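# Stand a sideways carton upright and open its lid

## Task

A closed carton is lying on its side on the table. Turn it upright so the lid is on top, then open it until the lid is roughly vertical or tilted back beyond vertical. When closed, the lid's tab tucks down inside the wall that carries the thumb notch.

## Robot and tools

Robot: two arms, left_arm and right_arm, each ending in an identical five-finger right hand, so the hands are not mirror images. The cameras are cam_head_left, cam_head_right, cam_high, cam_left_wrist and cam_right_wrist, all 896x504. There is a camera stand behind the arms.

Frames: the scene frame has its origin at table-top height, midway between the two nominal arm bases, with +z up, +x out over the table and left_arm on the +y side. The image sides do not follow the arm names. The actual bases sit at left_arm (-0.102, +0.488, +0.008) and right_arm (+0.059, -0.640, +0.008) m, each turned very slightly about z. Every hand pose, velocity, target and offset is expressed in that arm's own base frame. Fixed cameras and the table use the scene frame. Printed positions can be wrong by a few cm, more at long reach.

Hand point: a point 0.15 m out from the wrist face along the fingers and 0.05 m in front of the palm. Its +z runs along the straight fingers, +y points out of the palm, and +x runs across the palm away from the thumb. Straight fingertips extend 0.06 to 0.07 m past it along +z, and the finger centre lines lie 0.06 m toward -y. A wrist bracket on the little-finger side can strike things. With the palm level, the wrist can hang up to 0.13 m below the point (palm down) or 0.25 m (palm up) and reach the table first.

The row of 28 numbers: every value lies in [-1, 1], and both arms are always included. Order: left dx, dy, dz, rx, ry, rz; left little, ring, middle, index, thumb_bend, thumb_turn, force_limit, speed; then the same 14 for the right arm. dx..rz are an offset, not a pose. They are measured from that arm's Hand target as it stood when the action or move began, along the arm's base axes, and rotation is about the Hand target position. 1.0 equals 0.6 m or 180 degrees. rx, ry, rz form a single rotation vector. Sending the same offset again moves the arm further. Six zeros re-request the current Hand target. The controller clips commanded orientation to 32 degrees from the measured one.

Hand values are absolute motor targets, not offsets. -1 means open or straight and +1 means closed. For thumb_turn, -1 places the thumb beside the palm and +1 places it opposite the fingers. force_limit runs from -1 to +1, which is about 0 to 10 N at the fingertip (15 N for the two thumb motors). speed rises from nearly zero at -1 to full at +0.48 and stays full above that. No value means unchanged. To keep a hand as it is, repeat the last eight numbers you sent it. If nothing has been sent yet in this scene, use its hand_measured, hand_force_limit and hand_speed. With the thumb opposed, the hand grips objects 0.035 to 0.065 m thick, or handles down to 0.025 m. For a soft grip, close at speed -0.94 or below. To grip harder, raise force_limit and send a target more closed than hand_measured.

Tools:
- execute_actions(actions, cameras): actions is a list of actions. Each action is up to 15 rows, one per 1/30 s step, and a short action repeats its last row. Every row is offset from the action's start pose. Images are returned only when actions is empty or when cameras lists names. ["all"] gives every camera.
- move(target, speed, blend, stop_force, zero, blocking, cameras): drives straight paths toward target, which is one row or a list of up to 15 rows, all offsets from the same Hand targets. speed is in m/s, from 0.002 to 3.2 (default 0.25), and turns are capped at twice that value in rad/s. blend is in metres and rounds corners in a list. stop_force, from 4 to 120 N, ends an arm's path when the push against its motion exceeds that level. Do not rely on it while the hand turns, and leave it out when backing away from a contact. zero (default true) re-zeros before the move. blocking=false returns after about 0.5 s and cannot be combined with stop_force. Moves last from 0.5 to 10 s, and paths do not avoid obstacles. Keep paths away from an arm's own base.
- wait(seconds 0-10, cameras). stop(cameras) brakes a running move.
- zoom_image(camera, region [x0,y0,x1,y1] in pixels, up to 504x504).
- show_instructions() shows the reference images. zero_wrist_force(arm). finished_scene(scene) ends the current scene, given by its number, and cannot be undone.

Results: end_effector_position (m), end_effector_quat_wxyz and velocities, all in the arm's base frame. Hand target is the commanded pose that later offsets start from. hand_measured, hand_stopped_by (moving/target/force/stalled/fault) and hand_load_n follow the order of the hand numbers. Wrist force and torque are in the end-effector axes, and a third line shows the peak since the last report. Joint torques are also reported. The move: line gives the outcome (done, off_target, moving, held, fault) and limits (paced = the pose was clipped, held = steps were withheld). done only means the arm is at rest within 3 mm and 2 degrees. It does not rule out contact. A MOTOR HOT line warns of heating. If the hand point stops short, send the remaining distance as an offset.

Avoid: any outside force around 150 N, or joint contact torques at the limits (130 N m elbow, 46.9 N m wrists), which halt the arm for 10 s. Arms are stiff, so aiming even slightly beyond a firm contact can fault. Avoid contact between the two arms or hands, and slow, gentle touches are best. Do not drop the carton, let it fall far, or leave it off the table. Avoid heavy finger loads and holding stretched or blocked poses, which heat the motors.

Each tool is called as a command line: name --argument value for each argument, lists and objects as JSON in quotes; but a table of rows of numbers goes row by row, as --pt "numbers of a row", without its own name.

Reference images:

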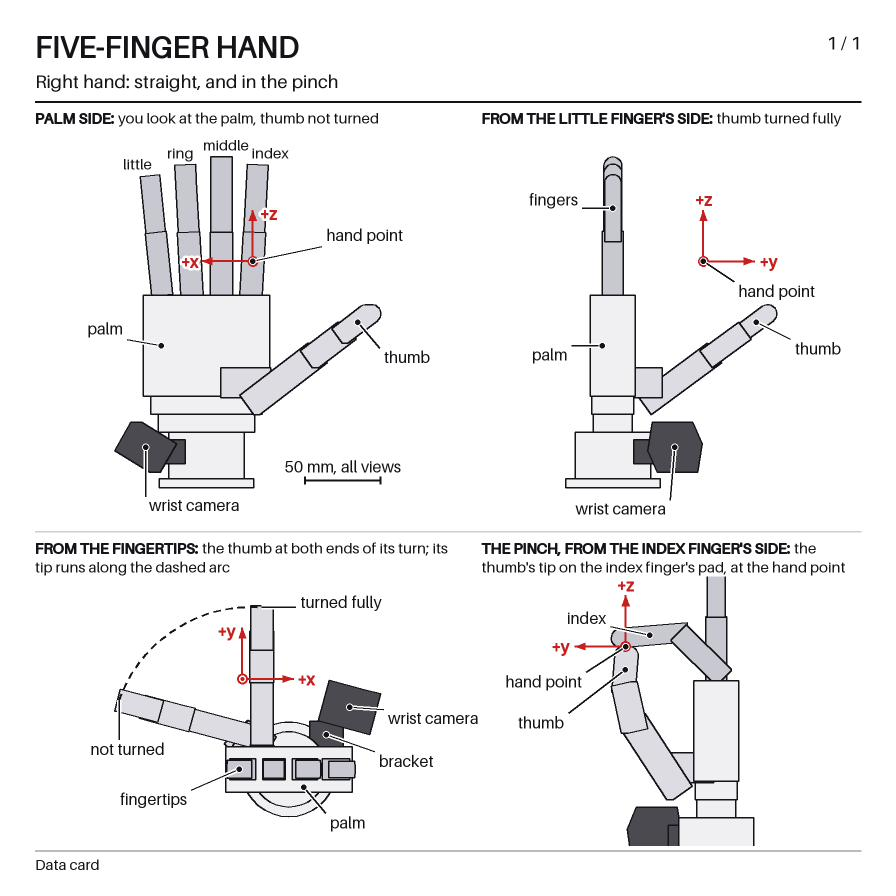

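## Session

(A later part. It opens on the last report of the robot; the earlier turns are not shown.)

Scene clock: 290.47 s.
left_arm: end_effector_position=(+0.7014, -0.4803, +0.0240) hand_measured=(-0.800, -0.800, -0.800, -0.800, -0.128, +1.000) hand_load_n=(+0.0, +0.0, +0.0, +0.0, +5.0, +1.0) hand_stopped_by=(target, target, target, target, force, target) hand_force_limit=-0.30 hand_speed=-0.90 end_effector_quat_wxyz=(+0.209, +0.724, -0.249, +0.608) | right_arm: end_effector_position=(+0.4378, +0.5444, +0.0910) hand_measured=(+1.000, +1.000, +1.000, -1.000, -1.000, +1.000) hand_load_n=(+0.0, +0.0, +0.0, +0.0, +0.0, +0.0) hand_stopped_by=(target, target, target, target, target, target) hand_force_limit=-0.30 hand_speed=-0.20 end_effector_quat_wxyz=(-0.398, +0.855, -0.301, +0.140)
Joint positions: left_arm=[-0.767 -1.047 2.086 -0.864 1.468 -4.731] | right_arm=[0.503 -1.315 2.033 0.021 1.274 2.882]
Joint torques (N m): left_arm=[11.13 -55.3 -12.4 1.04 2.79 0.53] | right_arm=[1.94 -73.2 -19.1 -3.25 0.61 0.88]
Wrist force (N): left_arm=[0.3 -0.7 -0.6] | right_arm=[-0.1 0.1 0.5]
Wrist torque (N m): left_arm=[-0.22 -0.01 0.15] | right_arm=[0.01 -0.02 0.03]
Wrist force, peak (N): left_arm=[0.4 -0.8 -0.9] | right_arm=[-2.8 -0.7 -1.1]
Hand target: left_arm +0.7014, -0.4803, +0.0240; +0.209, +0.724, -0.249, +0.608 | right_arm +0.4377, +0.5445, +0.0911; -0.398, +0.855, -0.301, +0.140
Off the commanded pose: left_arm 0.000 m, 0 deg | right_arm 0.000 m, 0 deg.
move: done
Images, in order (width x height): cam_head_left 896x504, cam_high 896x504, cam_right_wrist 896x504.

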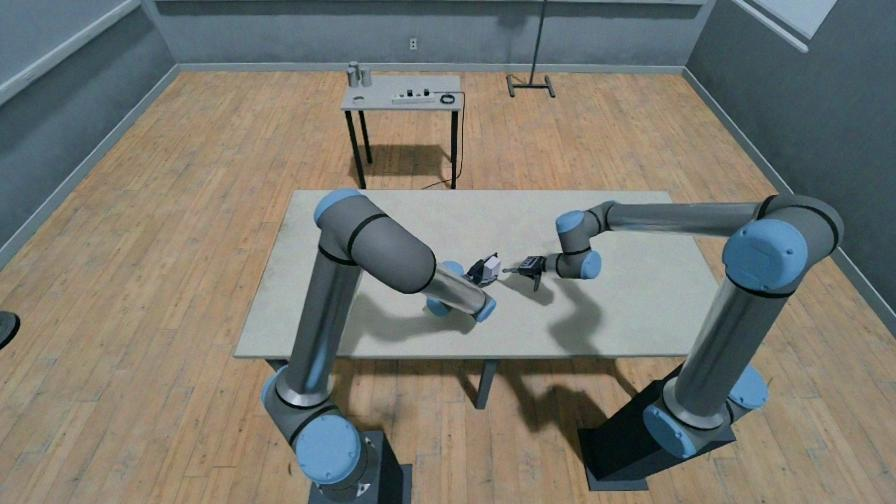

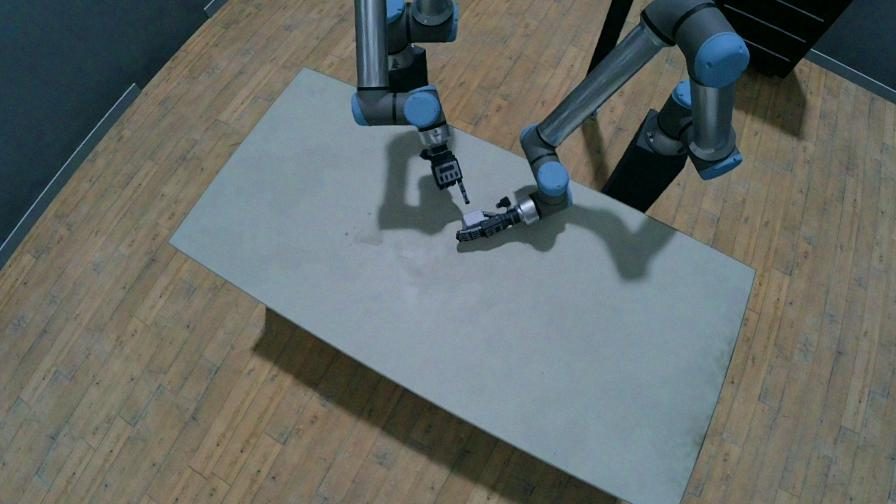

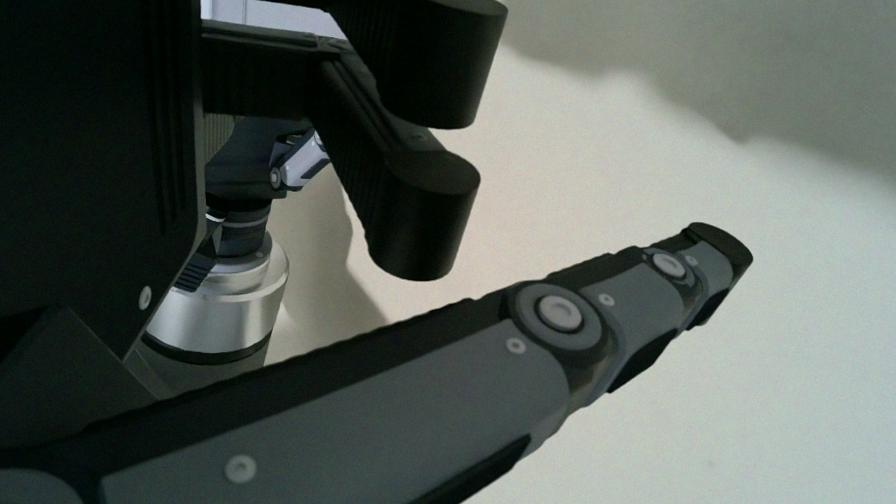

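move --target '[0,0,0,0,0,0,-0.8,-0.8,-0.8,-0.8,0.3,1,-0.3,-0.9,0.0468,0.0586,0,0,0,0,1,1,1,-1,-1,1,-0.3,-0.2]' --speed 0.025 --stop_force 4 --cameras '["cam_right_wrist", "cam_head_left", "cam_high", "cam_head_right"]'

Scene clock: 293.87 s.
left_arm: end_effector_position=(+0.7014, -0.4803, +0.0240) hand_measured=(-0.800, -0.800, -0.800, -0.800, -0.128, +1.000) hand_load_n=(+0.0, +0.0, +0.0, +0.0, +5.0, +0.5) hand_stopped_by=(target, target, target, target, force, target) hand_force_limit=-0.30 hand_speed=-0.90 end_effector_quat_wxyz=(+0.209, +0.724, -0.249, +0.608) | right_arm: end_effector_position=(+0.4583, +0.5703, +0.0911) hand_measured=(+1.000, +1.000, +1.000, -1.000, -1.000, +1.000) hand_load_n=(+0.0, +0.0, +0.0, -1.5, +0.0, +0.0) hand_stopped_by=(target, target, target, target, target, target) hand_force_limit=-0.30 hand_speed=-0.20 end_effector_quat_wxyz=(-0.398, +0.855, -0.301, +0.140)
Joint positions: left_arm=[-0.767 -1.047 2.086 -0.864 1.468 -4.731] | right_arm=[0.527 -1.269 1.968 0.035 1.291 2.898]
Joint torques (N m): left_arm=[-15.71 -56.32 -18.8 0.9 3.04 0.56] | right_arm=[-14.8 -79.98 -26.26 -3.62 -3.55 -1.9]
Wrist force (N): left_arm=[1.0 -2.7 -1.7] | right_arm=[0.1 1.4 -1.4]
Wrist torque (N m): left_arm=[-0.21 0.02 0.04] | right_arm=[0.04 0.15 -0.08]
Wrist force, peak (N): left_arm=[0.2 -10.8 -3.2] | right_arm=[2.6 5.6 -8.6]
Hand target: left_arm +0.7014, -0.4803, +0.0240; +0.209, +0.724, -0.249, +0.608 | right_arm +0.4583, +0.5703, +0.0911; -0.398, +0.855, -0.301, +0.140 (not the last commanded pose)
Off the commanded pose: left_arm 0.000 m, 0 deg | right_arm 0.012 m, 0 deg.
move: contact (right_arm)
Images, in order (width x height): cam_head_left 896x504, cam_head_right 896x504, cam_high 896x504, cam_right_wrist 896x504.

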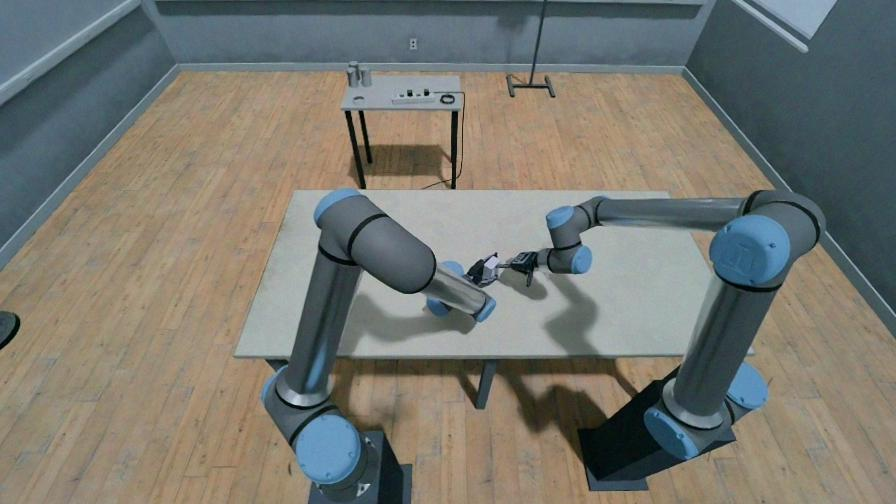

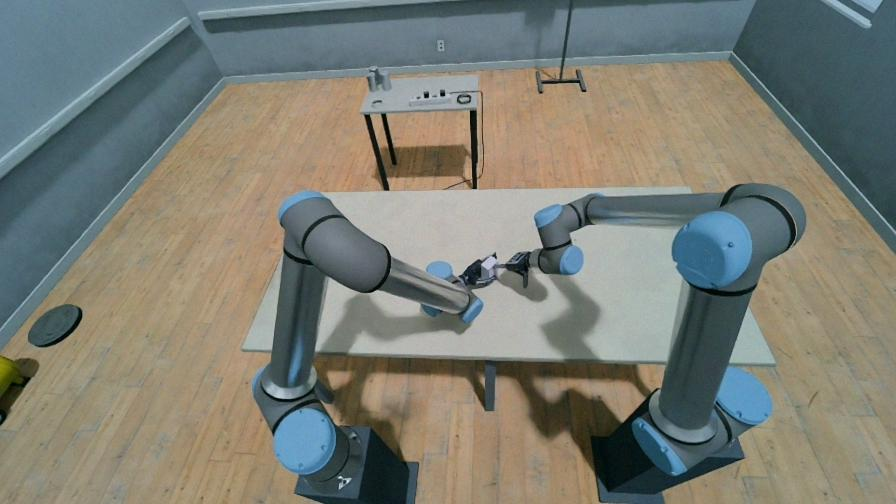

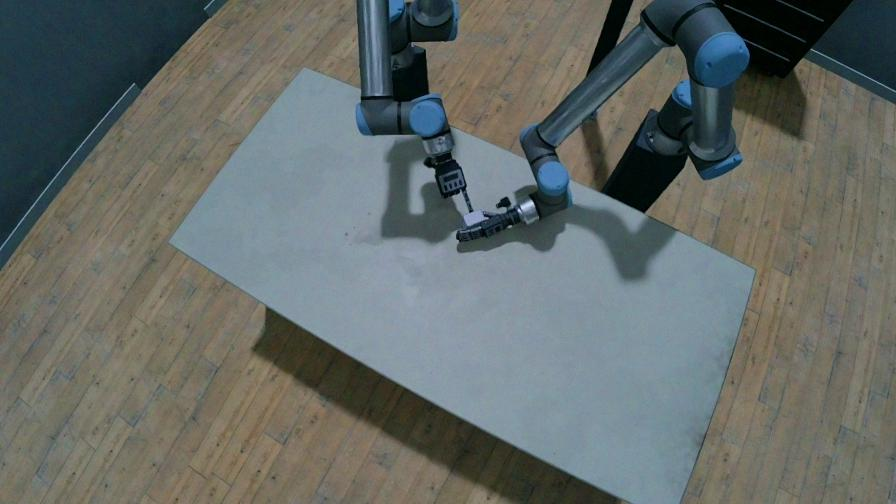

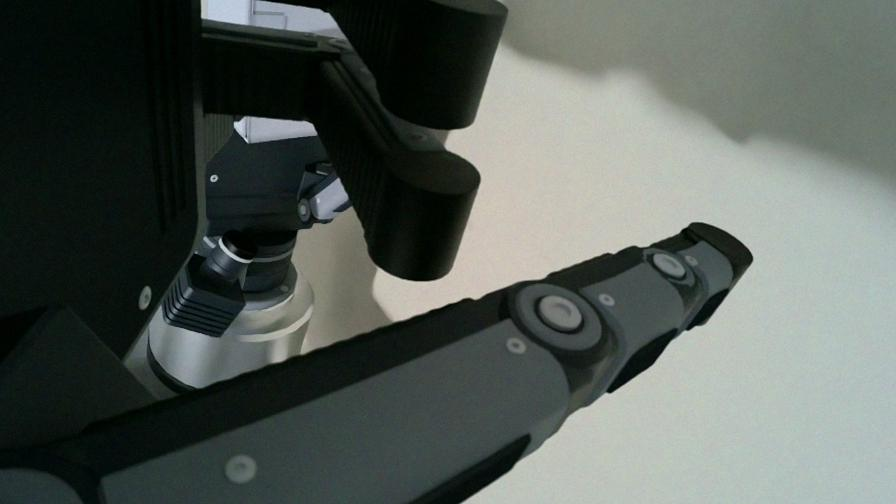

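zoom_image --camera "cam_right_wrist" --region '[190, 0, 390, 230]'

zoom_image --camera "cam_head_right" --region '[430, 220, 590, 320]'

zoom_image --camera "cam_high" --region '[420, 140, 530, 260]'

Scaled by 2.191 from the camera's 896x504 image, which has a finer 1280x720 frame.

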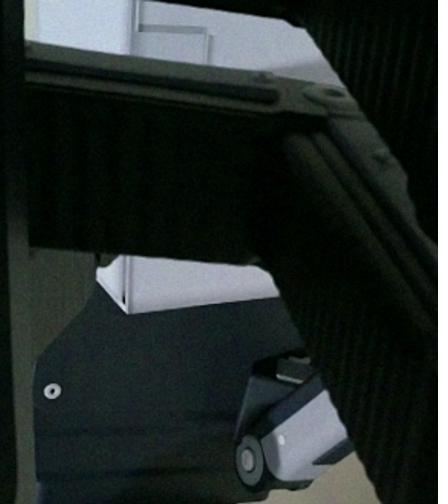

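Scaled by 3.150 from the camera's 896x504 image, which has a finer 1280x720 frame.

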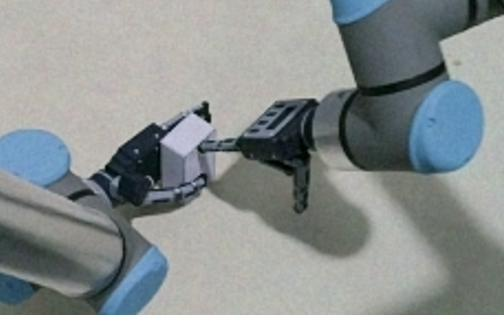

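Scaled by 4.200 from the camera's 896x504 image, which has a finer 1280x720 frame.

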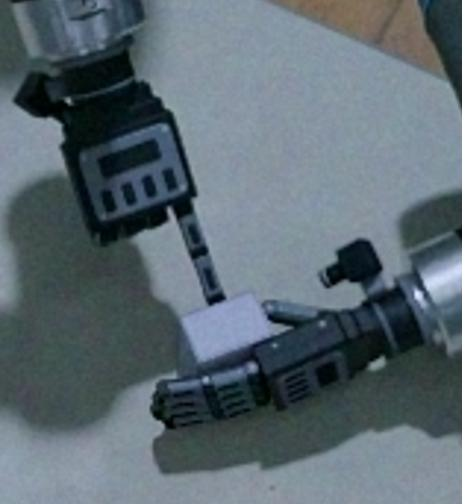

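move --target '[0,0,0,0,0,0,-0.8,-0.8,-0.8,-0.8,0.3,1,-0.3,-0.9,0.0021,0.0026,0,0,0,0,1,1,1,-1,-1,1,-0.3,-0.2]' --speed 0.01

Scene clock: 296.57 s.
left_arm: end_effector_position=(+0.7014, -0.4803, +0.0240) hand_measured=(-0.800, -0.800, -0.800, -0.800, -0.128, +1.000) hand_load_n=(+0.0, +0.0, +0.0, +1.0, +5.5, +0.5) hand_stopped_by=(target, target, target, target, force, target) hand_force_limit=-0.30 hand_speed=-0.90 end_effector_quat_wxyz=(+0.209, +0.724, -0.249, +0.608) | right_arm: end_effector_position=(+0.4596, +0.5718, +0.0911) hand_measured=(+1.000, +1.000, +1.000, -1.000, -1.000, +1.000) hand_load_n=(+0.0, +0.0, +0.5, -9.5, +0.0, +0.0) hand_stopped_by=(target, target, target, target, target, target) hand_force_limit=-0.30 hand_speed=-0.20 end_effector_quat_wxyz=(-0.398, +0.855, -0.301, +0.140)
Joint positions: left_arm=[-0.767 -1.047 2.086 -0.864 1.468 -4.731] | right_arm=[0.528 -1.266 1.964 0.036 1.292 2.899]
Joint torques (N m): left_arm=[-16.47 -54.95 -31.39 0.78 3.3 0.23] | right_arm=[18.4 -38.51 -44.61 -2.12 0.89 1.94]
Wrist force (N): left_arm=[-4.8 -25.8 -4.1] | right_arm=[4.4 9.8 -26.8]
Wrist torque (N m): left_arm=[-0.51 0.33 -1.92] | right_arm=[1.09 0.26 0.17]
Wrist force, peak (N): left_arm=[-4.7 -26.0 -4.2] | right_arm=[4.4 9.8 -26.8]
Hand target: left_arm +0.7014, -0.4803, +0.0240; +0.209, +0.724, -0.249, +0.608 | right_arm +0.4596, +0.5718, +0.0911; -0.398, +0.855, -0.301, +0.140
Off the commanded pose: left_arm 0.000 m, 0 deg | right_arm 0.000 m, 0 deg.
move: done

move --pt "0 0 0 0 0 0 -0.8 -0.8 -0.8 -0.8 0.3 1 -0.3 -0.9 -0.0125 -0.0156 0 0 0 0 1 1 1 -1 -1 1 -0.3 -0.2" --pt "0 0 0 0 0 0 -0.8 -0.8 -0.8 -0.8 0.3 1 -0.3 -0.9 -0.0125 -0.0156 -0.025 0 0 0 1 1 1 -1 -1 1 -0.3 -0.2" --speed 0.04

move --target '[0,0,0,0,0,0,-0.8,-0.8,-0.8,-0.8,0.3,1,-0.3,-0.9,0.0187,0.0234,0,0,0,0,1,1,1,-1,-1,1,-0.3,-0.2]' --speed 0.01 --stop_force 4

Scene clock: 301.90 s.
left_arm: end_effector_position=(+0.7014, -0.4803, +0.0240) hand_measured=(-0.800, -0.800, -0.800, -0.800, -0.128, +1.000) hand_load_n=(+0.0, +0.0, +0.0, +0.0, +5.0, +1.0) hand_stopped_by=(target, target, target, target, force, target) hand_force_limit=-0.30 hand_speed=-0.90 end_effector_quat_wxyz=(+0.209, +0.724, -0.249, +0.608) | right_arm: end_effector_position=(+0.4521, +0.5624, +0.0758) hand_measured=(+1.000, +1.000, +1.000, -1.000, -1.000, +1.000) hand_load_n=(+0.0, +0.0, +0.0, -0.5, +0.0, +0.0) hand_stopped_by=(target, target, target, target, target, target) hand_force_limit=-0.30 hand_speed=-0.20 end_effector_quat_wxyz=(-0.398, +0.855, -0.301, +0.140)
Joint positions: left_arm=[-0.767 -1.047 2.086 -0.864 1.468 -4.731] | right_arm=[0.52 -1.265 1.998 0.002 1.286 2.893]
Joint torques (N m): left_arm=[-12.27 -57.13 -12.93 0.68 -2.46 0.31] | right_arm=[8.97 -75.19 -37.19 5.21 2.58 1.1]
Wrist force (N): left_arm=[-0.9 0.6 -0.2] | right_arm=[-0.6 0.4 0.1]
Wrist torque (N m): left_arm=[0.02 0.02 0.20] | right_arm=[0.08 0.05 0.01]
Wrist force, peak (N): left_arm=[-5.0 -26.1 -4.4] | right_arm=[4.4 10.3 -27.4]
Hand target: left_arm +0.7014, -0.4803, +0.0240; +0.209, +0.724, -0.249, +0.608 | right_arm +0.4521, +0.5625, +0.0761; -0.398, +0.855, -0.301, +0.140
Off the commanded pose: left_arm 0.000 m, 0 deg | right_arm 0.000 m, 0 deg.
move: done

Scene clock: 304.00 s.
left_arm: end_effector_position=(+0.7014, -0.4803, +0.0240) hand_measured=(-0.800, -0.800, -0.800, -0.800, -0.128, +1.000) hand_load_n=(+0.0, +0.0, +0.0, +0.0, +5.0, +0.5) hand_stopped_by=(target, target, target, target, force, target) hand_force_limit=-0.30 hand_speed=-0.90 end_effector_quat_wxyz=(+0.209, +0.724, -0.249, +0.608) | right_arm: end_effector_position=(+0.4579, +0.5697, +0.0761) hand_measured=(+1.000, +1.000, +1.000, -1.000, -1.000, +1.000) hand_load_n=(+0.0, +0.0, +0.0, -1.0, +0.0, +0.0) hand_stopped_by=(target, target, target, target, target, target) hand_force_limit=-0.30 hand_speed=-0.20 end_effector_quat_wxyz=(-0.398, +0.855, -0.301, +0.140)
Joint positions: left_arm=[-0.767 -1.047 2.086 -0.864 1.468 -4.731] | right_arm=[0.526 -1.253 1.979 0.007 1.291 2.898]
Joint torques (N m): left_arm=[0.71 -57.19 -16.79 0.64 0.45 0.21] | right_arm=[-14.44 -77.48 -20.29 -3.88 -3.46 -0.89]
Wrist force (N): left_arm=[-0.4 -2.2 -0.8] | right_arm=[0.0 0.9 -2.5]
Wrist torque (N m): left_arm=[-0.02 0.05 0.04] | right_arm=[0.09 0.03 -0.11]
Wrist force, peak (N): left_arm=[-1.0 -5.7 -0.7] | right_arm=[0.2 1.8 -7.8]
Hand target: left_arm +0.7014, -0.4803, +0.0240; +0.209, +0.724, -0.249, +0.608 | right_arm +0.4579, +0.5697, +0.0761; -0.398, +0.855, -0.301, +0.140 (not the last commanded pose)
Off the commanded pose: left_arm 0.000 m, 0 deg | right_arm 0.009 m, 0 deg.
move: contact (right_arm)

move --pt "0 0 0 0 0 0 -0.8 -0.8 -0.8 -0.8 0.3 1 -0.3 -0.9 -0.0083 -0.0104 0 0 0 0 1 1 1 -1 -1 1 -0.3 -0.2" --pt "0 0 0 0 0 0 -0.8 -0.8 -0.8 -0.8 0.3 1 -0.3 -0.9 -0.0135 -0.0063 0.0267 0 0 0 1 1 1 -1 -1 1 -0.3 -0.2" --speed 0.04

move --target '[0,0,0,0,0,0,-0.8,-0.8,-0.8,-0.8,0.3,1,-0.3,-0.9,0.0156,0.0195,0,0,0,0,1,1,1,-1,-1,1,-0.3,-0.2]' --speed 0.01 --stop_force 4 --cameras '["cam_right_wrist","cam_high"]'

Scene clock: 308.13 s.
left_arm: end_effector_position=(+0.7014, -0.4803, +0.0240) hand_measured=(-0.800, -0.800, -0.800, -0.800, -0.128, +1.000) hand_load_n=(+0.0, +0.0, +0.0, +0.0, +5.0, +1.0) hand_stopped_by=(target, target, target, target, force, target) hand_force_limit=-0.30 hand_speed=-0.90 end_effector_quat_wxyz=(+0.209, +0.724, -0.249, +0.608) | right_arm: end_effector_position=(+0.4498, +0.5660, +0.0923) hand_measured=(+1.000, +1.000, +1.000, -1.000, -1.000, +1.000) hand_load_n=(+0.0, +0.0, +0.0, +0.0, +0.0, +0.5) hand_stopped_by=(target, target, target, target, target, target) hand_force_limit=-0.30 hand_speed=-0.20 end_effector_quat_wxyz=(-0.398, +0.855, -0.301, +0.140)
Joint positions: left_arm=[-0.767 -1.047 2.086 -0.864 1.468 -4.731] | right_arm=[0.528 -1.283 1.985 0.032 1.292 2.899]
Joint torques (N m): left_arm=[0.92 -57.7 -29.29 0.79 1.77 -0.05] | right_arm=[-3.89 -39.36 -20.91 -3.13 -0.11 -0.3]
Wrist force (N): left_arm=[0.3 0.7 -0.4] | right_arm=[-0.4 0.0 -0.2]
Wrist torque (N m): left_arm=[0.03 -0.01 0.20] | right_arm=[0.02 0.04 -0.14]
Wrist force, peak (N): left_arm=[-0.5 -2.3 -1.2] | right_arm=[-0.3 1.4 -2.8]
Hand target: left_arm +0.7014, -0.4803, +0.0240; +0.209, +0.724, -0.249, +0.608 | right_arm +0.4498, +0.5659, +0.0921; -0.398, +0.855, -0.301, +0.140
Off the commanded pose: left_arm 0.000 m, 0 deg | right_arm 0.000 m, 0 deg.
move: done

Scene clock: 310.23 s.
left_arm: end_effector_position=(+0.7014, -0.4803, +0.0240) hand_measured=(-0.800, -0.800, -0.800, -0.800, -0.128, +1.000) hand_load_n=(+0.0, +0.0, +0.0, +0.0, +5.0, +1.0) hand_stopped_by=(target, target, target, target, force, target) hand_force_limit=-0.30 hand_speed=-0.90 end_effector_quat_wxyz=(+0.209, +0.724, -0.249, +0.608) | right_arm: end_effector_position=(+0.4554, +0.5729, +0.0921) hand_measured=(+1.000, +1.000, +1.000, -1.000, -1.000, +1.000) hand_load_n=(+0.0, +0.0, +0.0, -3.0, +0.0, +0.0) hand_stopped_by=(target, target, target, target, target, target) hand_force_limit=-0.30 hand_speed=-0.20 end_effector_quat_wxyz=(-0.398, +0.855, -0.301, +0.140)
Joint positions: left_arm=[-0.767 -1.047 2.086 -0.864 1.468 -4.731] | right_arm=[0.534 -1.271 1.967 0.036 1.297 2.903]
Joint torques (N m): left_arm=[0.67 -57.49 -27.58 0.98 1.85 0.31] | right_arm=[-12.22 -79.32 -21.86 -4.37 -3.83 -0.9]
Wrist force (N): left_arm=[0.1 -3.1 -2.8] | right_arm=[1.7 2.9 -2.8]
Wrist torque (N m): left_arm=[0.02 0.14 -0.08] | right_arm=[0.03 0.19 0.00]
Wrist force, peak (N): left_arm=[-1.0 -7.1 -3.5] | right_arm=[2.3 4.4 -6.8]
Hand target: left_arm +0.7014, -0.4803, +0.0240; +0.209, +0.724, -0.249, +0.608 | right_arm +0.4554, +0.5729, +0.0921; -0.398, +0.855, -0.301, +0.140 (not the last commanded pose)
Off the commanded pose: left_arm 0.000 m, 0 deg | right_arm 0.006 m, 0 deg.
move: contact (right_arm)
Images, in order (width x height): cam_high 896x504, cam_right_wrist 896x504.

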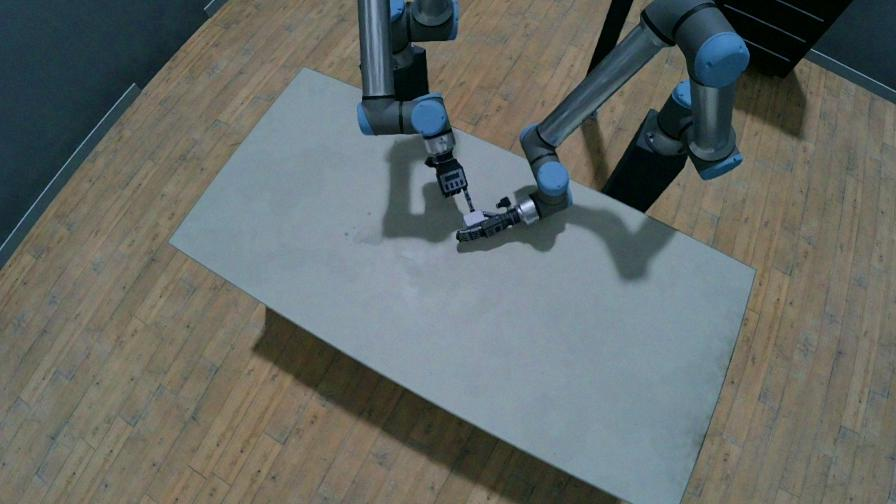

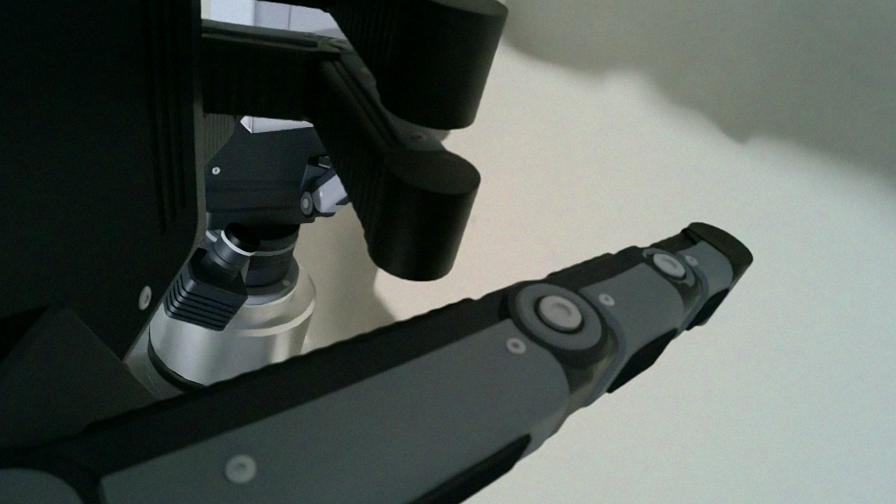

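move --pt "0 0 0 0 0 0 -0.8 -0.8 -0.8 -0.8 0.3 1 -0.3 -0.9 0.0008 0.0010 0 0 0 0 1 1 1 -1 -1 1 -0.3 -0.2" --pt "0 0 0 0 0 0 -0.8 -0.8 -0.8 -0.8 0.3 1 -0.3 -0.9 0.0012 0.0016 0.0083 0 0 0 1 1 1 -1 -1 1 -0.3 -0.2" --speed 0.01 --cameras '["cam_right_wrist","cam_high", "cam_left_wrist"]'

Scene clock: 314.07 s.
left_arm: end_effector_position=(+0.7014, -0.4803, +0.0240) hand_measured=(-0.800, -0.800, -0.800, -0.800, -0.128, +1.000) hand_load_n=(+0.0, +0.0, +0.0, +0.0, +5.0, +1.0) hand_stopped_by=(target, target, target, target, force, target) hand_force_limit=-0.30 hand_speed=-0.90 end_effector_quat_wxyz=(+0.209, +0.724, -0.249, +0.608) | right_arm: end_effector_position=(+0.4561, +0.5739, +0.0971) hand_measured=(+1.000, +1.000, +1.000, -1.000, -1.000, +1.000) hand_load_n=(+0.0, +0.0, +0.0, -8.0, +0.0, +0.0) hand_stopped_by=(target, target, target, target, target, target) hand_force_limit=-0.30 hand_speed=-0.20 end_effector_quat_wxyz=(-0.398, +0.855, -0.301, +0.140)
Joint positions: left_arm=[-0.767 -1.047 2.086 -0.864 1.468 -4.731] | right_arm=[0.534 -1.275 1.962 0.045 1.297 2.904]
Joint torques (N m): left_arm=[-0.37 -58.89 -25.88 1.01 2.09 -0.29] | right_arm=[18.28 -66.13 -39.81 -0.85 1.02 2.18]
Wrist force (N): left_arm=[-1.4 -11.8 -4.3] | right_arm=[4.0 7.4 -10.8]
Wrist torque (N m): left_arm=[-0.14 0.30 -0.84] | right_arm=[0.22 0.27 0.13]
Wrist force, peak (N): left_arm=[-1.6 -12.3 -4.4] | right_arm=[3.3 6.3 -12.7]
Hand target: left_arm +0.7014, -0.4803, +0.0240; +0.209, +0.724, -0.249, +0.608 | right_arm +0.4561, +0.5739, +0.0970; -0.398, +0.855, -0.301, +0.140
Off the commanded pose: left_arm 0.000 m, 0 deg | right_arm 0.000 m, 0 deg.
move: done
Images, in order (width x height): cam_high 896x504, cam_left_wrist 896x504, cam_right_wrist 896x504.

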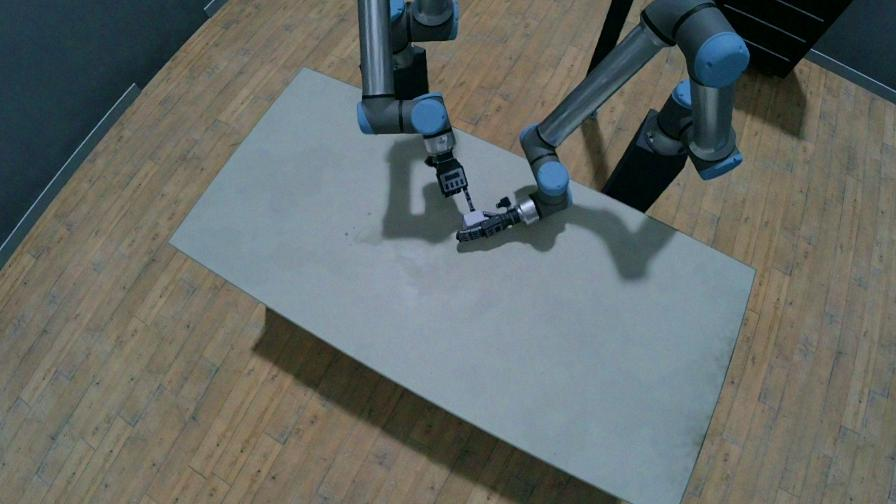

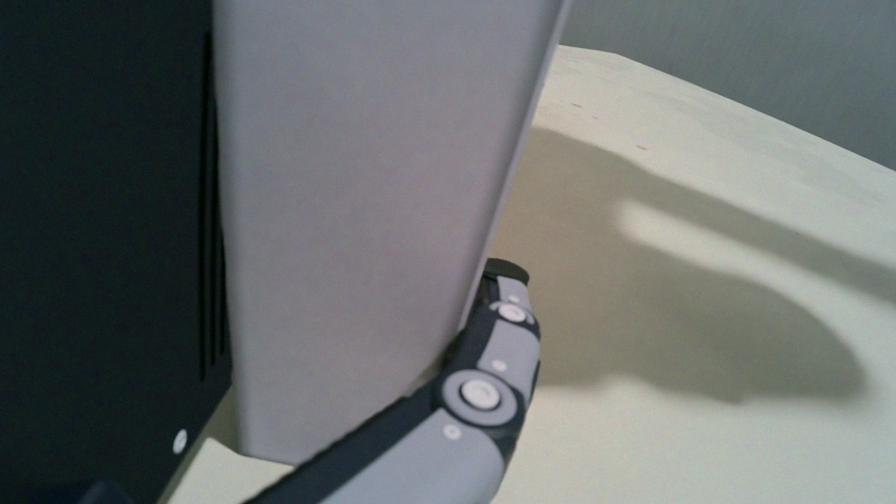

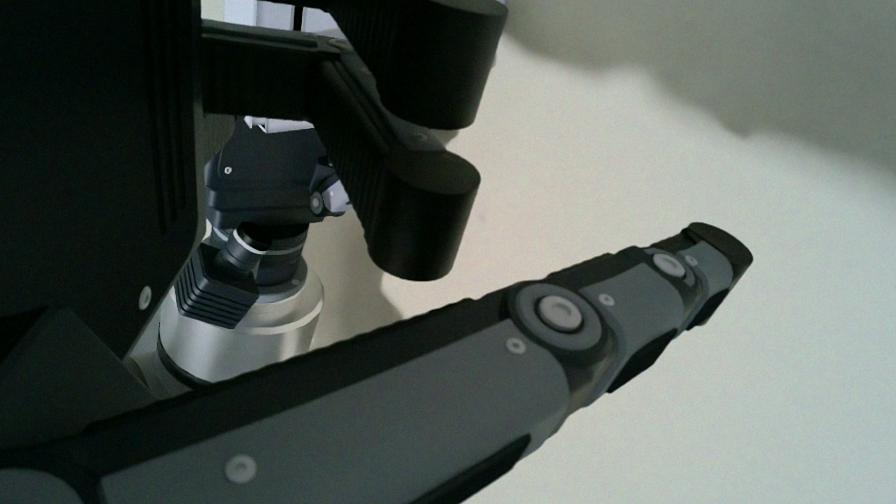

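zoom_image --camera "cam_right_wrist" --region '[190, 0, 390, 230]'

zoom_image --camera "cam_high" --region '[430, 170, 530, 260]'

Scaled by 2.191 from the camera's 896x504 image, which has a finer 1280x720 frame.

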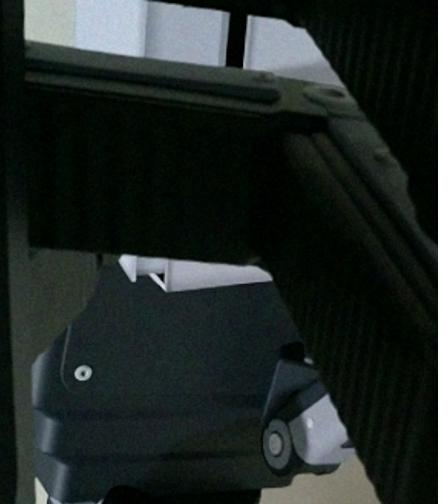

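Scaled by 5.040 from the camera's 896x504 image, which has a finer 1280x720 frame.

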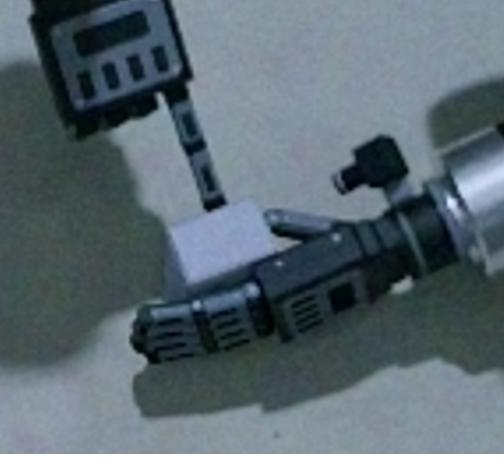

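move --pt "0 0 0 0 0 0 -0.8 -0.8 -0.8 -0.8 0.3 1 -0.3 -0.9 0.0002 0.0003 0.0117 0 0 0 1 1 1 -1 -1 1 -0.3 -0.2" --pt "0 0 0 0 0 0 -0.8 -0.8 -0.8 -0.8 0.3 1 -0.3 -0.9 0.0023 0.0029 0.0247 0 0 0 1 1 1 -1 -1 1 -0.3 -0.2" --pt "0 0 0 0 0 0 -0.8 -0.8 -0.8 -0.8 0.3 1 -0.3 -0.9 0.0056 0.0070 0.0367 0 0 0 1 1 1 -1 -1 1 -0.3 -0.2" --speed 0.015 --blend 0.003 --cameras '["cam_right_wrist","cam_high", "cam_left_wrist"]'

zoom_image --camera "cam_right_wrist" --region '[190, 0, 390, 230]'

zoom_image --camera "cam_high" --region '[430, 170, 530, 260]'

Scene clock: 320.13 s.
left_arm: end_effector_position=(+0.7014, -0.4803, +0.0240) hand_measured=(-0.800, -0.800, -0.800, -0.800, -0.128, +1.000) hand_load_n=(+0.0, +0.0, +0.0, +0.0, +5.0, +1.0) hand_stopped_by=(target, target, target, target, force, target) hand_force_limit=-0.30 hand_speed=-0.90 end_effector_quat_wxyz=(+0.209, +0.724, -0.249, +0.608) | right_arm: end_effector_position=(+0.4595, +0.5781, +0.1192) hand_measured=(+1.000, +1.000, +1.000, -1.000, -1.000, +1.000) hand_load_n=(+0.0, +0.0, +0.0, +0.0, +0.0, +0.0) hand_stopped_by=(target, target, target, target, target, target) hand_force_limit=-0.30 hand_speed=-0.20 end_effector_quat_wxyz=(-0.398, +0.855, -0.301, +0.140)
Joint positions: left_arm=[-0.767 -1.047 2.086 -0.864 1.468 -4.731] | right_arm=[0.538 -1.291 1.935 0.088 1.3 2.906]
Joint torques (N m): left_arm=[-1.3 -60.9 -24.33 1.03 1.81 -0.15] | right_arm=[9.53 -68.87 -27.86 1.31 2.37 1.53]
Wrist force (N): left_arm=[0.4 0.8 -0.5] | right_arm=[-0.1 0.3 -0.1]
Wrist torque (N m): left_arm=[0.05 -0.02 0.21] | right_arm=[0.05 -0.01 -0.12]
Wrist force, peak (N): left_arm=[-2.0 -12.6 -4.4] | right_arm=[3.9 7.5 -11.7]
Hand target: left_arm +0.7014, -0.4803, +0.0240; +0.209, +0.724, -0.249, +0.608 | right_arm +0.4595, +0.5781, +0.1191; -0.398, +0.855, -0.301, +0.140
Off the commanded pose: left_arm 0.000 m, 0 deg | right_arm 0.000 m, 0 deg.
move: done
Images, in order (width x height): cam_high 896x504, cam_left_wrist 896x504, cam_right_wrist 896x504.

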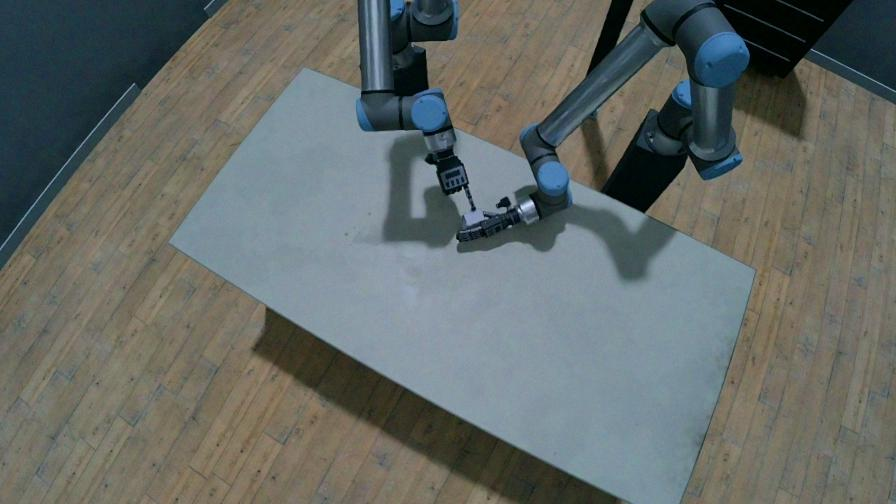

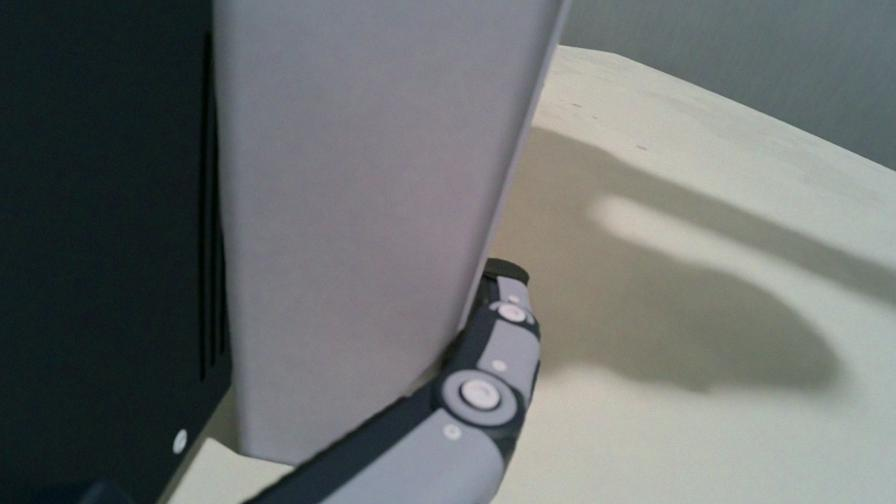

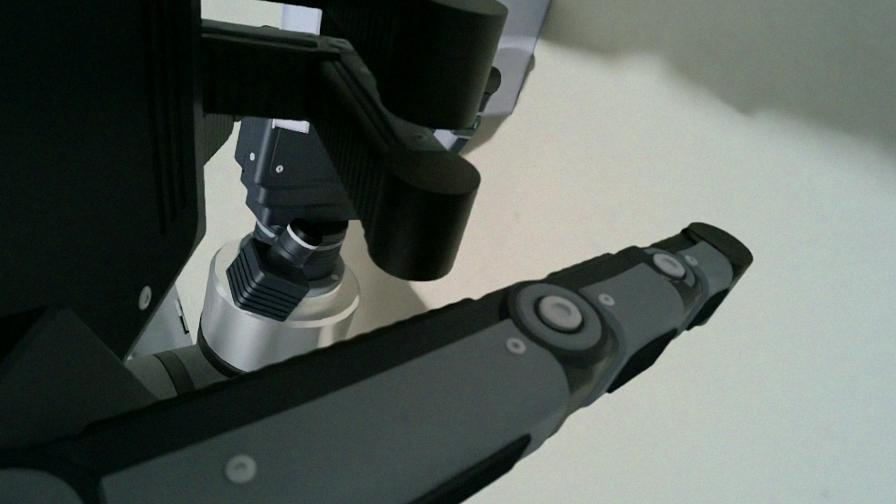

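Scaled by 2.191 from the camera's 896x504 image, which has a finer 1280x720 frame.

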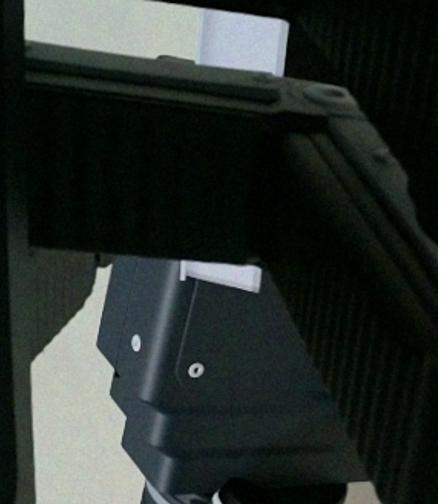

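Scaled by 5.040 from the camera's 896x504 image, which has a finer 1280x720 frame.

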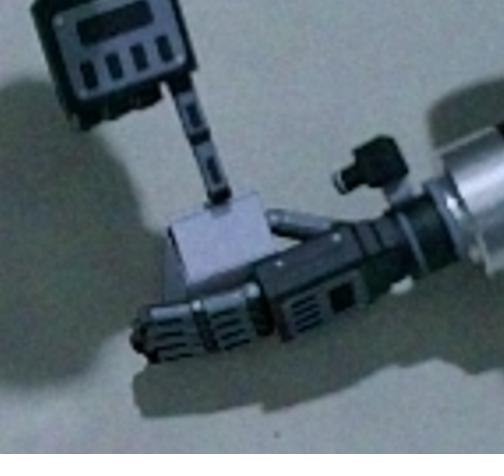

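move --pt "0 0 0 0 0 0 -0.8 -0.8 -0.8 -0.8 0.3 1 -0.3 -0.9 -0.0312 -0.0391 0 0 0 0 1 1 1 -1 -1 1 -0.3 -0.2" --pt "0 0 0 0 0 0 -0.8 -0.8 -0.8 -0.8 0.3 1 -0.3 -0.9 -0.0485 -0.1543 0.1015 -0.1213 -0.4561 0.3227 -1 -1 -1 -1 -1 1 -0.3 -0.2" --speed 0.2 --cameras '["cam_right_wrist"]'

zoom_image --camera "cam_right_wrist" --region '[380, 20, 600, 240]'

Scene clock: 328.40 s.
left_arm: end_effector_position=(+0.7014, -0.4803, +0.0240) hand_measured=(-0.800, -0.800, -0.800, -0.800, -0.128, +1.000) hand_load_n=(+0.0, +0.0, +0.0, +0.0, +5.0, +1.0) hand_stopped_by=(target, target, target, target, force, target) hand_force_limit=-0.30 hand_speed=-0.90 end_effector_quat_wxyz=(+0.209, +0.724, -0.249, +0.608) | right_arm: end_effector_position=(+0.4304, +0.4855, +0.1800) hand_measured=(-1.000, -1.000, -1.000, -1.000, -1.000, +1.000) hand_load_n=(+0.0, +0.0, +0.0, +0.0, +0.0, +0.0) hand_stopped_by=(target, target, target, target, target, target) hand_force_limit=-0.30 hand_speed=-0.20 end_effector_quat_wxyz=(-0.356, +0.644, +0.462, +0.495)
Joint positions: left_arm=[-0.767 -1.047 2.086 -0.864 1.468 -4.731] | right_arm=[0.286 -1.562 2.353 -0.356 0.658 1.22]
Joint torques (N m): left_arm=[-0.66 -64.61 -21.09 0.55 1.93 -0.12] | right_arm=[14.27 -50.02 -35.78 -3.52 -0.91 -1.99]
Wrist force (N): left_arm=[0.1 0.8 -0.3] | right_arm=[-2.5 0.1 -0.4]
Wrist torque (N m): left_arm=[0.04 0.01 0.20] | right_arm=[0.01 0.39 -0.32]
Wrist force, peak (N): left_arm=[0.6 1.0 -0.8] | right_arm=[-2.6 -0.5 -1.5]
Hand target: left_arm +0.7014, -0.4803, +0.0240; +0.209, +0.724, -0.249, +0.608 | right_arm +0.4304, +0.4855, +0.1800; -0.356, +0.644, +0.462, +0.495
Off the commanded pose: left_arm 0.000 m, 0 deg | right_arm 0.000 m, 0 deg.
move: done
Images, in order (width x height): cam_right_wrist 896x504.

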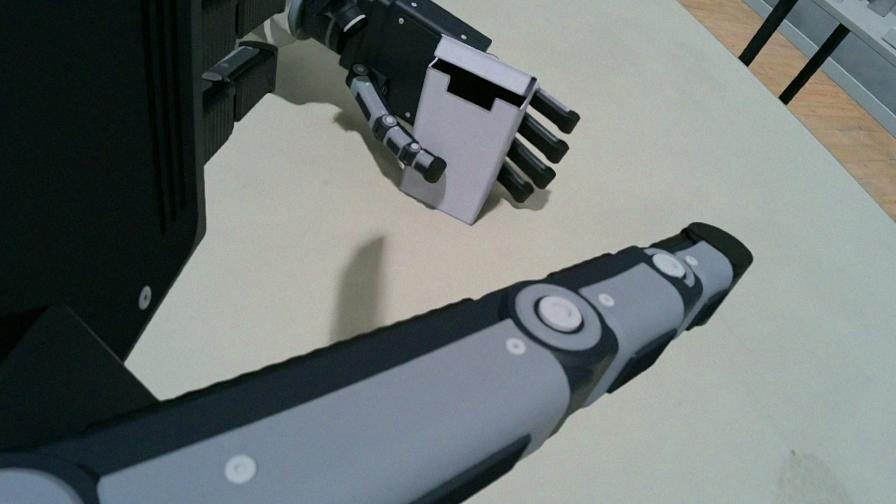

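Scaled by 2.291 from the camera's 896x504 image, which has a finer 1280x720 frame.

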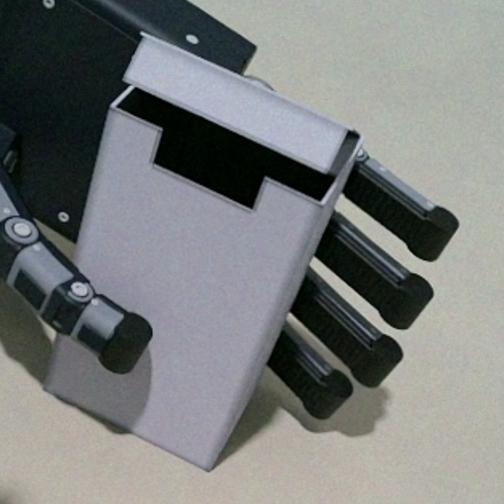

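move --target '[0,0,0,0,0,0,-0.8,-0.8,-0.8,-0.8,0.3,1,-0.3,-0.9,0.0105,0.1067,-0.1475,0.1213,0.4561,-0.3227,1,1,1,-1,-1,1,-0.3,-0.2]' --speed 0.2

move --target '[0,0,0,0,0,0,-0.8,-0.8,-0.8,-0.8,0.3,1,-0.3,-0.9,0.0447,0.0560,0,0,0,0,1,1,1,-1,-1,1,-0.3,-0.2]' --speed 0.03 --stop_force 5 --cameras '["cam_right_wrist","cam_high"]'

Scene clock: 347.83 s.
left_arm: end_effector_position=(+0.7014, -0.4803, +0.0240) hand_measured=(-0.800, -0.800, -0.800, -0.800, -0.128, +1.000) hand_load_n=(+0.0, +0.0, +0.0, +0.0, +5.0, +1.0) hand_stopped_by=(target, target, target, target, force, target) hand_force_limit=-0.30 hand_speed=-0.90 end_effector_quat_wxyz=(+0.209, +0.724, -0.249, +0.608) | right_arm: end_effector_position=(+0.4367, +0.5495, +0.0914) hand_measured=(+1.000, +1.000, +1.000, -1.000, -1.000, +1.000) hand_load_n=(+0.0, +0.0, +0.0, +0.0, +0.0, +0.0) hand_stopped_by=(target, target, target, target, target, target) hand_force_limit=-0.30 hand_speed=-0.20 end_effector_quat_wxyz=(-0.398, +0.855, -0.301, +0.140)
Joint positions: left_arm=[-0.767 -1.047 2.086 -0.864 1.468 -4.731] | right_arm=[0.513 -1.312 2.027 0.021 1.281 2.888]
Joint torques (N m): left_arm=[-1.03 -68.16 -17.7 0.06 2.08 -0.74] | right_arm=[2.38 -73 -19.96 -3.07 0.47 0.62]
Wrist force (N): left_arm=[0.3 0.2 -0.8] | right_arm=[-0.9 -0.1 0.1]
Wrist torque (N m): left_arm=[-0.01 0.00 0.19] | right_arm=[0.00 0.10 -0.01]
Wrist force, peak (N): left_arm=[0.3 1.1 -1.0] | right_arm=[-2.9 -0.2 -0.7]
Hand target: left_arm +0.7014, -0.4803, +0.0240; +0.209, +0.724, -0.249, +0.608 | right_arm +0.4367, +0.5495, +0.0915; -0.398, +0.855, -0.301, +0.140
Off the commanded pose: left_arm 0.000 m, 0 deg | right_arm 0.000 m, 0 deg.
move: done

Scene clock: 350.47 s.
left_arm: end_effector_position=(+0.7014, -0.4803, +0.0240) hand_measured=(-0.800, -0.800, -0.800, -0.800, -0.128, +1.000) hand_load_n=(+0.0, -0.5, +0.0, +0.0, +5.0, +1.0) hand_stopped_by=(target, target, target, target, force, target) hand_force_limit=-0.30 hand_speed=-0.90 end_effector_quat_wxyz=(+0.209, +0.724, -0.249, +0.608) | right_arm: end_effector_position=(+0.4635, +0.5831, +0.0915) hand_measured=(+1.000, +1.000, +1.000, -1.000, -1.000, +1.000) hand_load_n=(+0.0, +0.5, +0.0, +0.0, +0.0, +0.0) hand_stopped_by=(target, target, target, target, target, target) hand_force_limit=-0.30 hand_speed=-0.20 end_effector_quat_wxyz=(-0.398, +0.855, -0.301, +0.140)
Joint positions: left_arm=[-0.767 -1.047 2.086 -0.864 1.468 -4.731] | right_arm=[0.542 -1.252 1.942 0.041 1.303 2.909]
Joint torques (N m): left_arm=[-2.32 -68.69 -16.7 0.06 2.15 -0.68] | right_arm=[-15.07 -78.94 -20.13 -3 -2.4 -1.13]
Wrist force (N): left_arm=[0.1 0.6 -0.3] | right_arm=[-0.6 0.0 0.1]
Wrist torque (N m): left_arm=[0.02 0.01 0.20] | right_arm=[0.02 0.05 -0.15]
Wrist force, peak (N): left_arm=[0.5 0.9 -0.7] | right_arm=[-1.0 0.6 0.0]
Hand target: left_arm +0.7014, -0.4803, +0.0240; +0.209, +0.724, -0.249, +0.608 | right_arm +0.4635, +0.5831, +0.0915; -0.398, +0.855, -0.301, +0.140
Off the commanded pose: left_arm 0.000 m, 0 deg | right_arm 0.000 m, 0 deg.
move: done
Images, in order (width x height): cam_high 896x504, cam_right_wrist 896x504.

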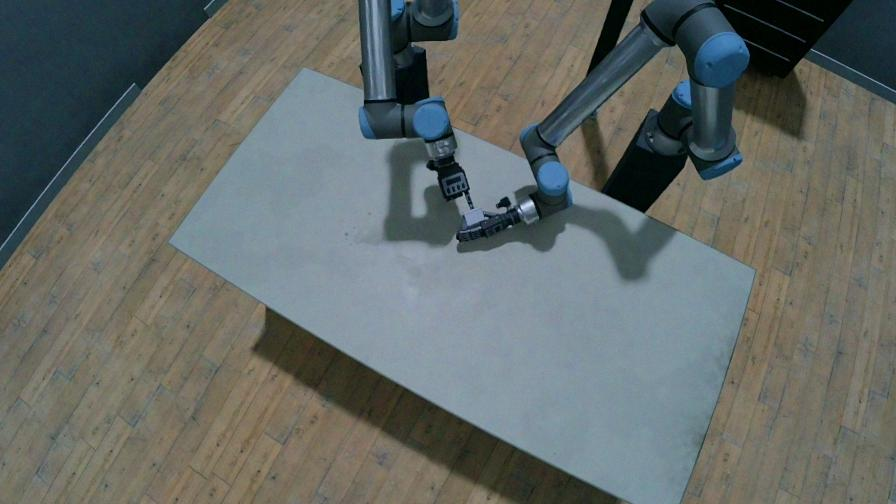

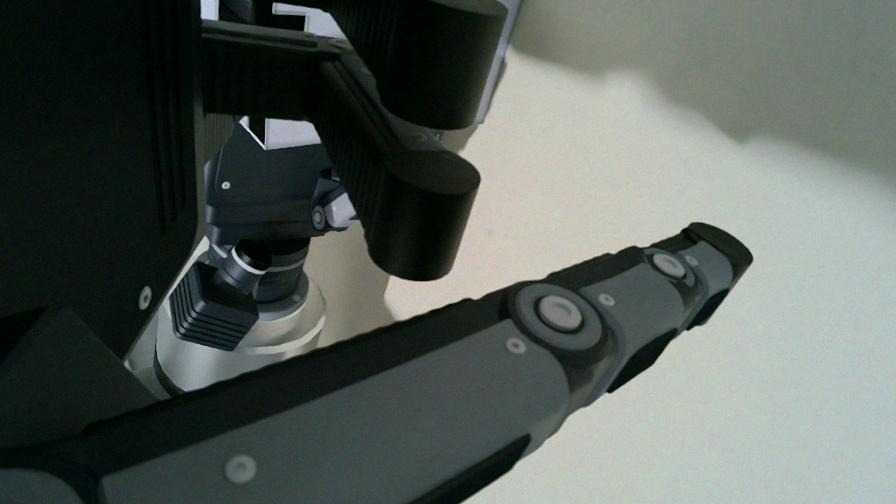

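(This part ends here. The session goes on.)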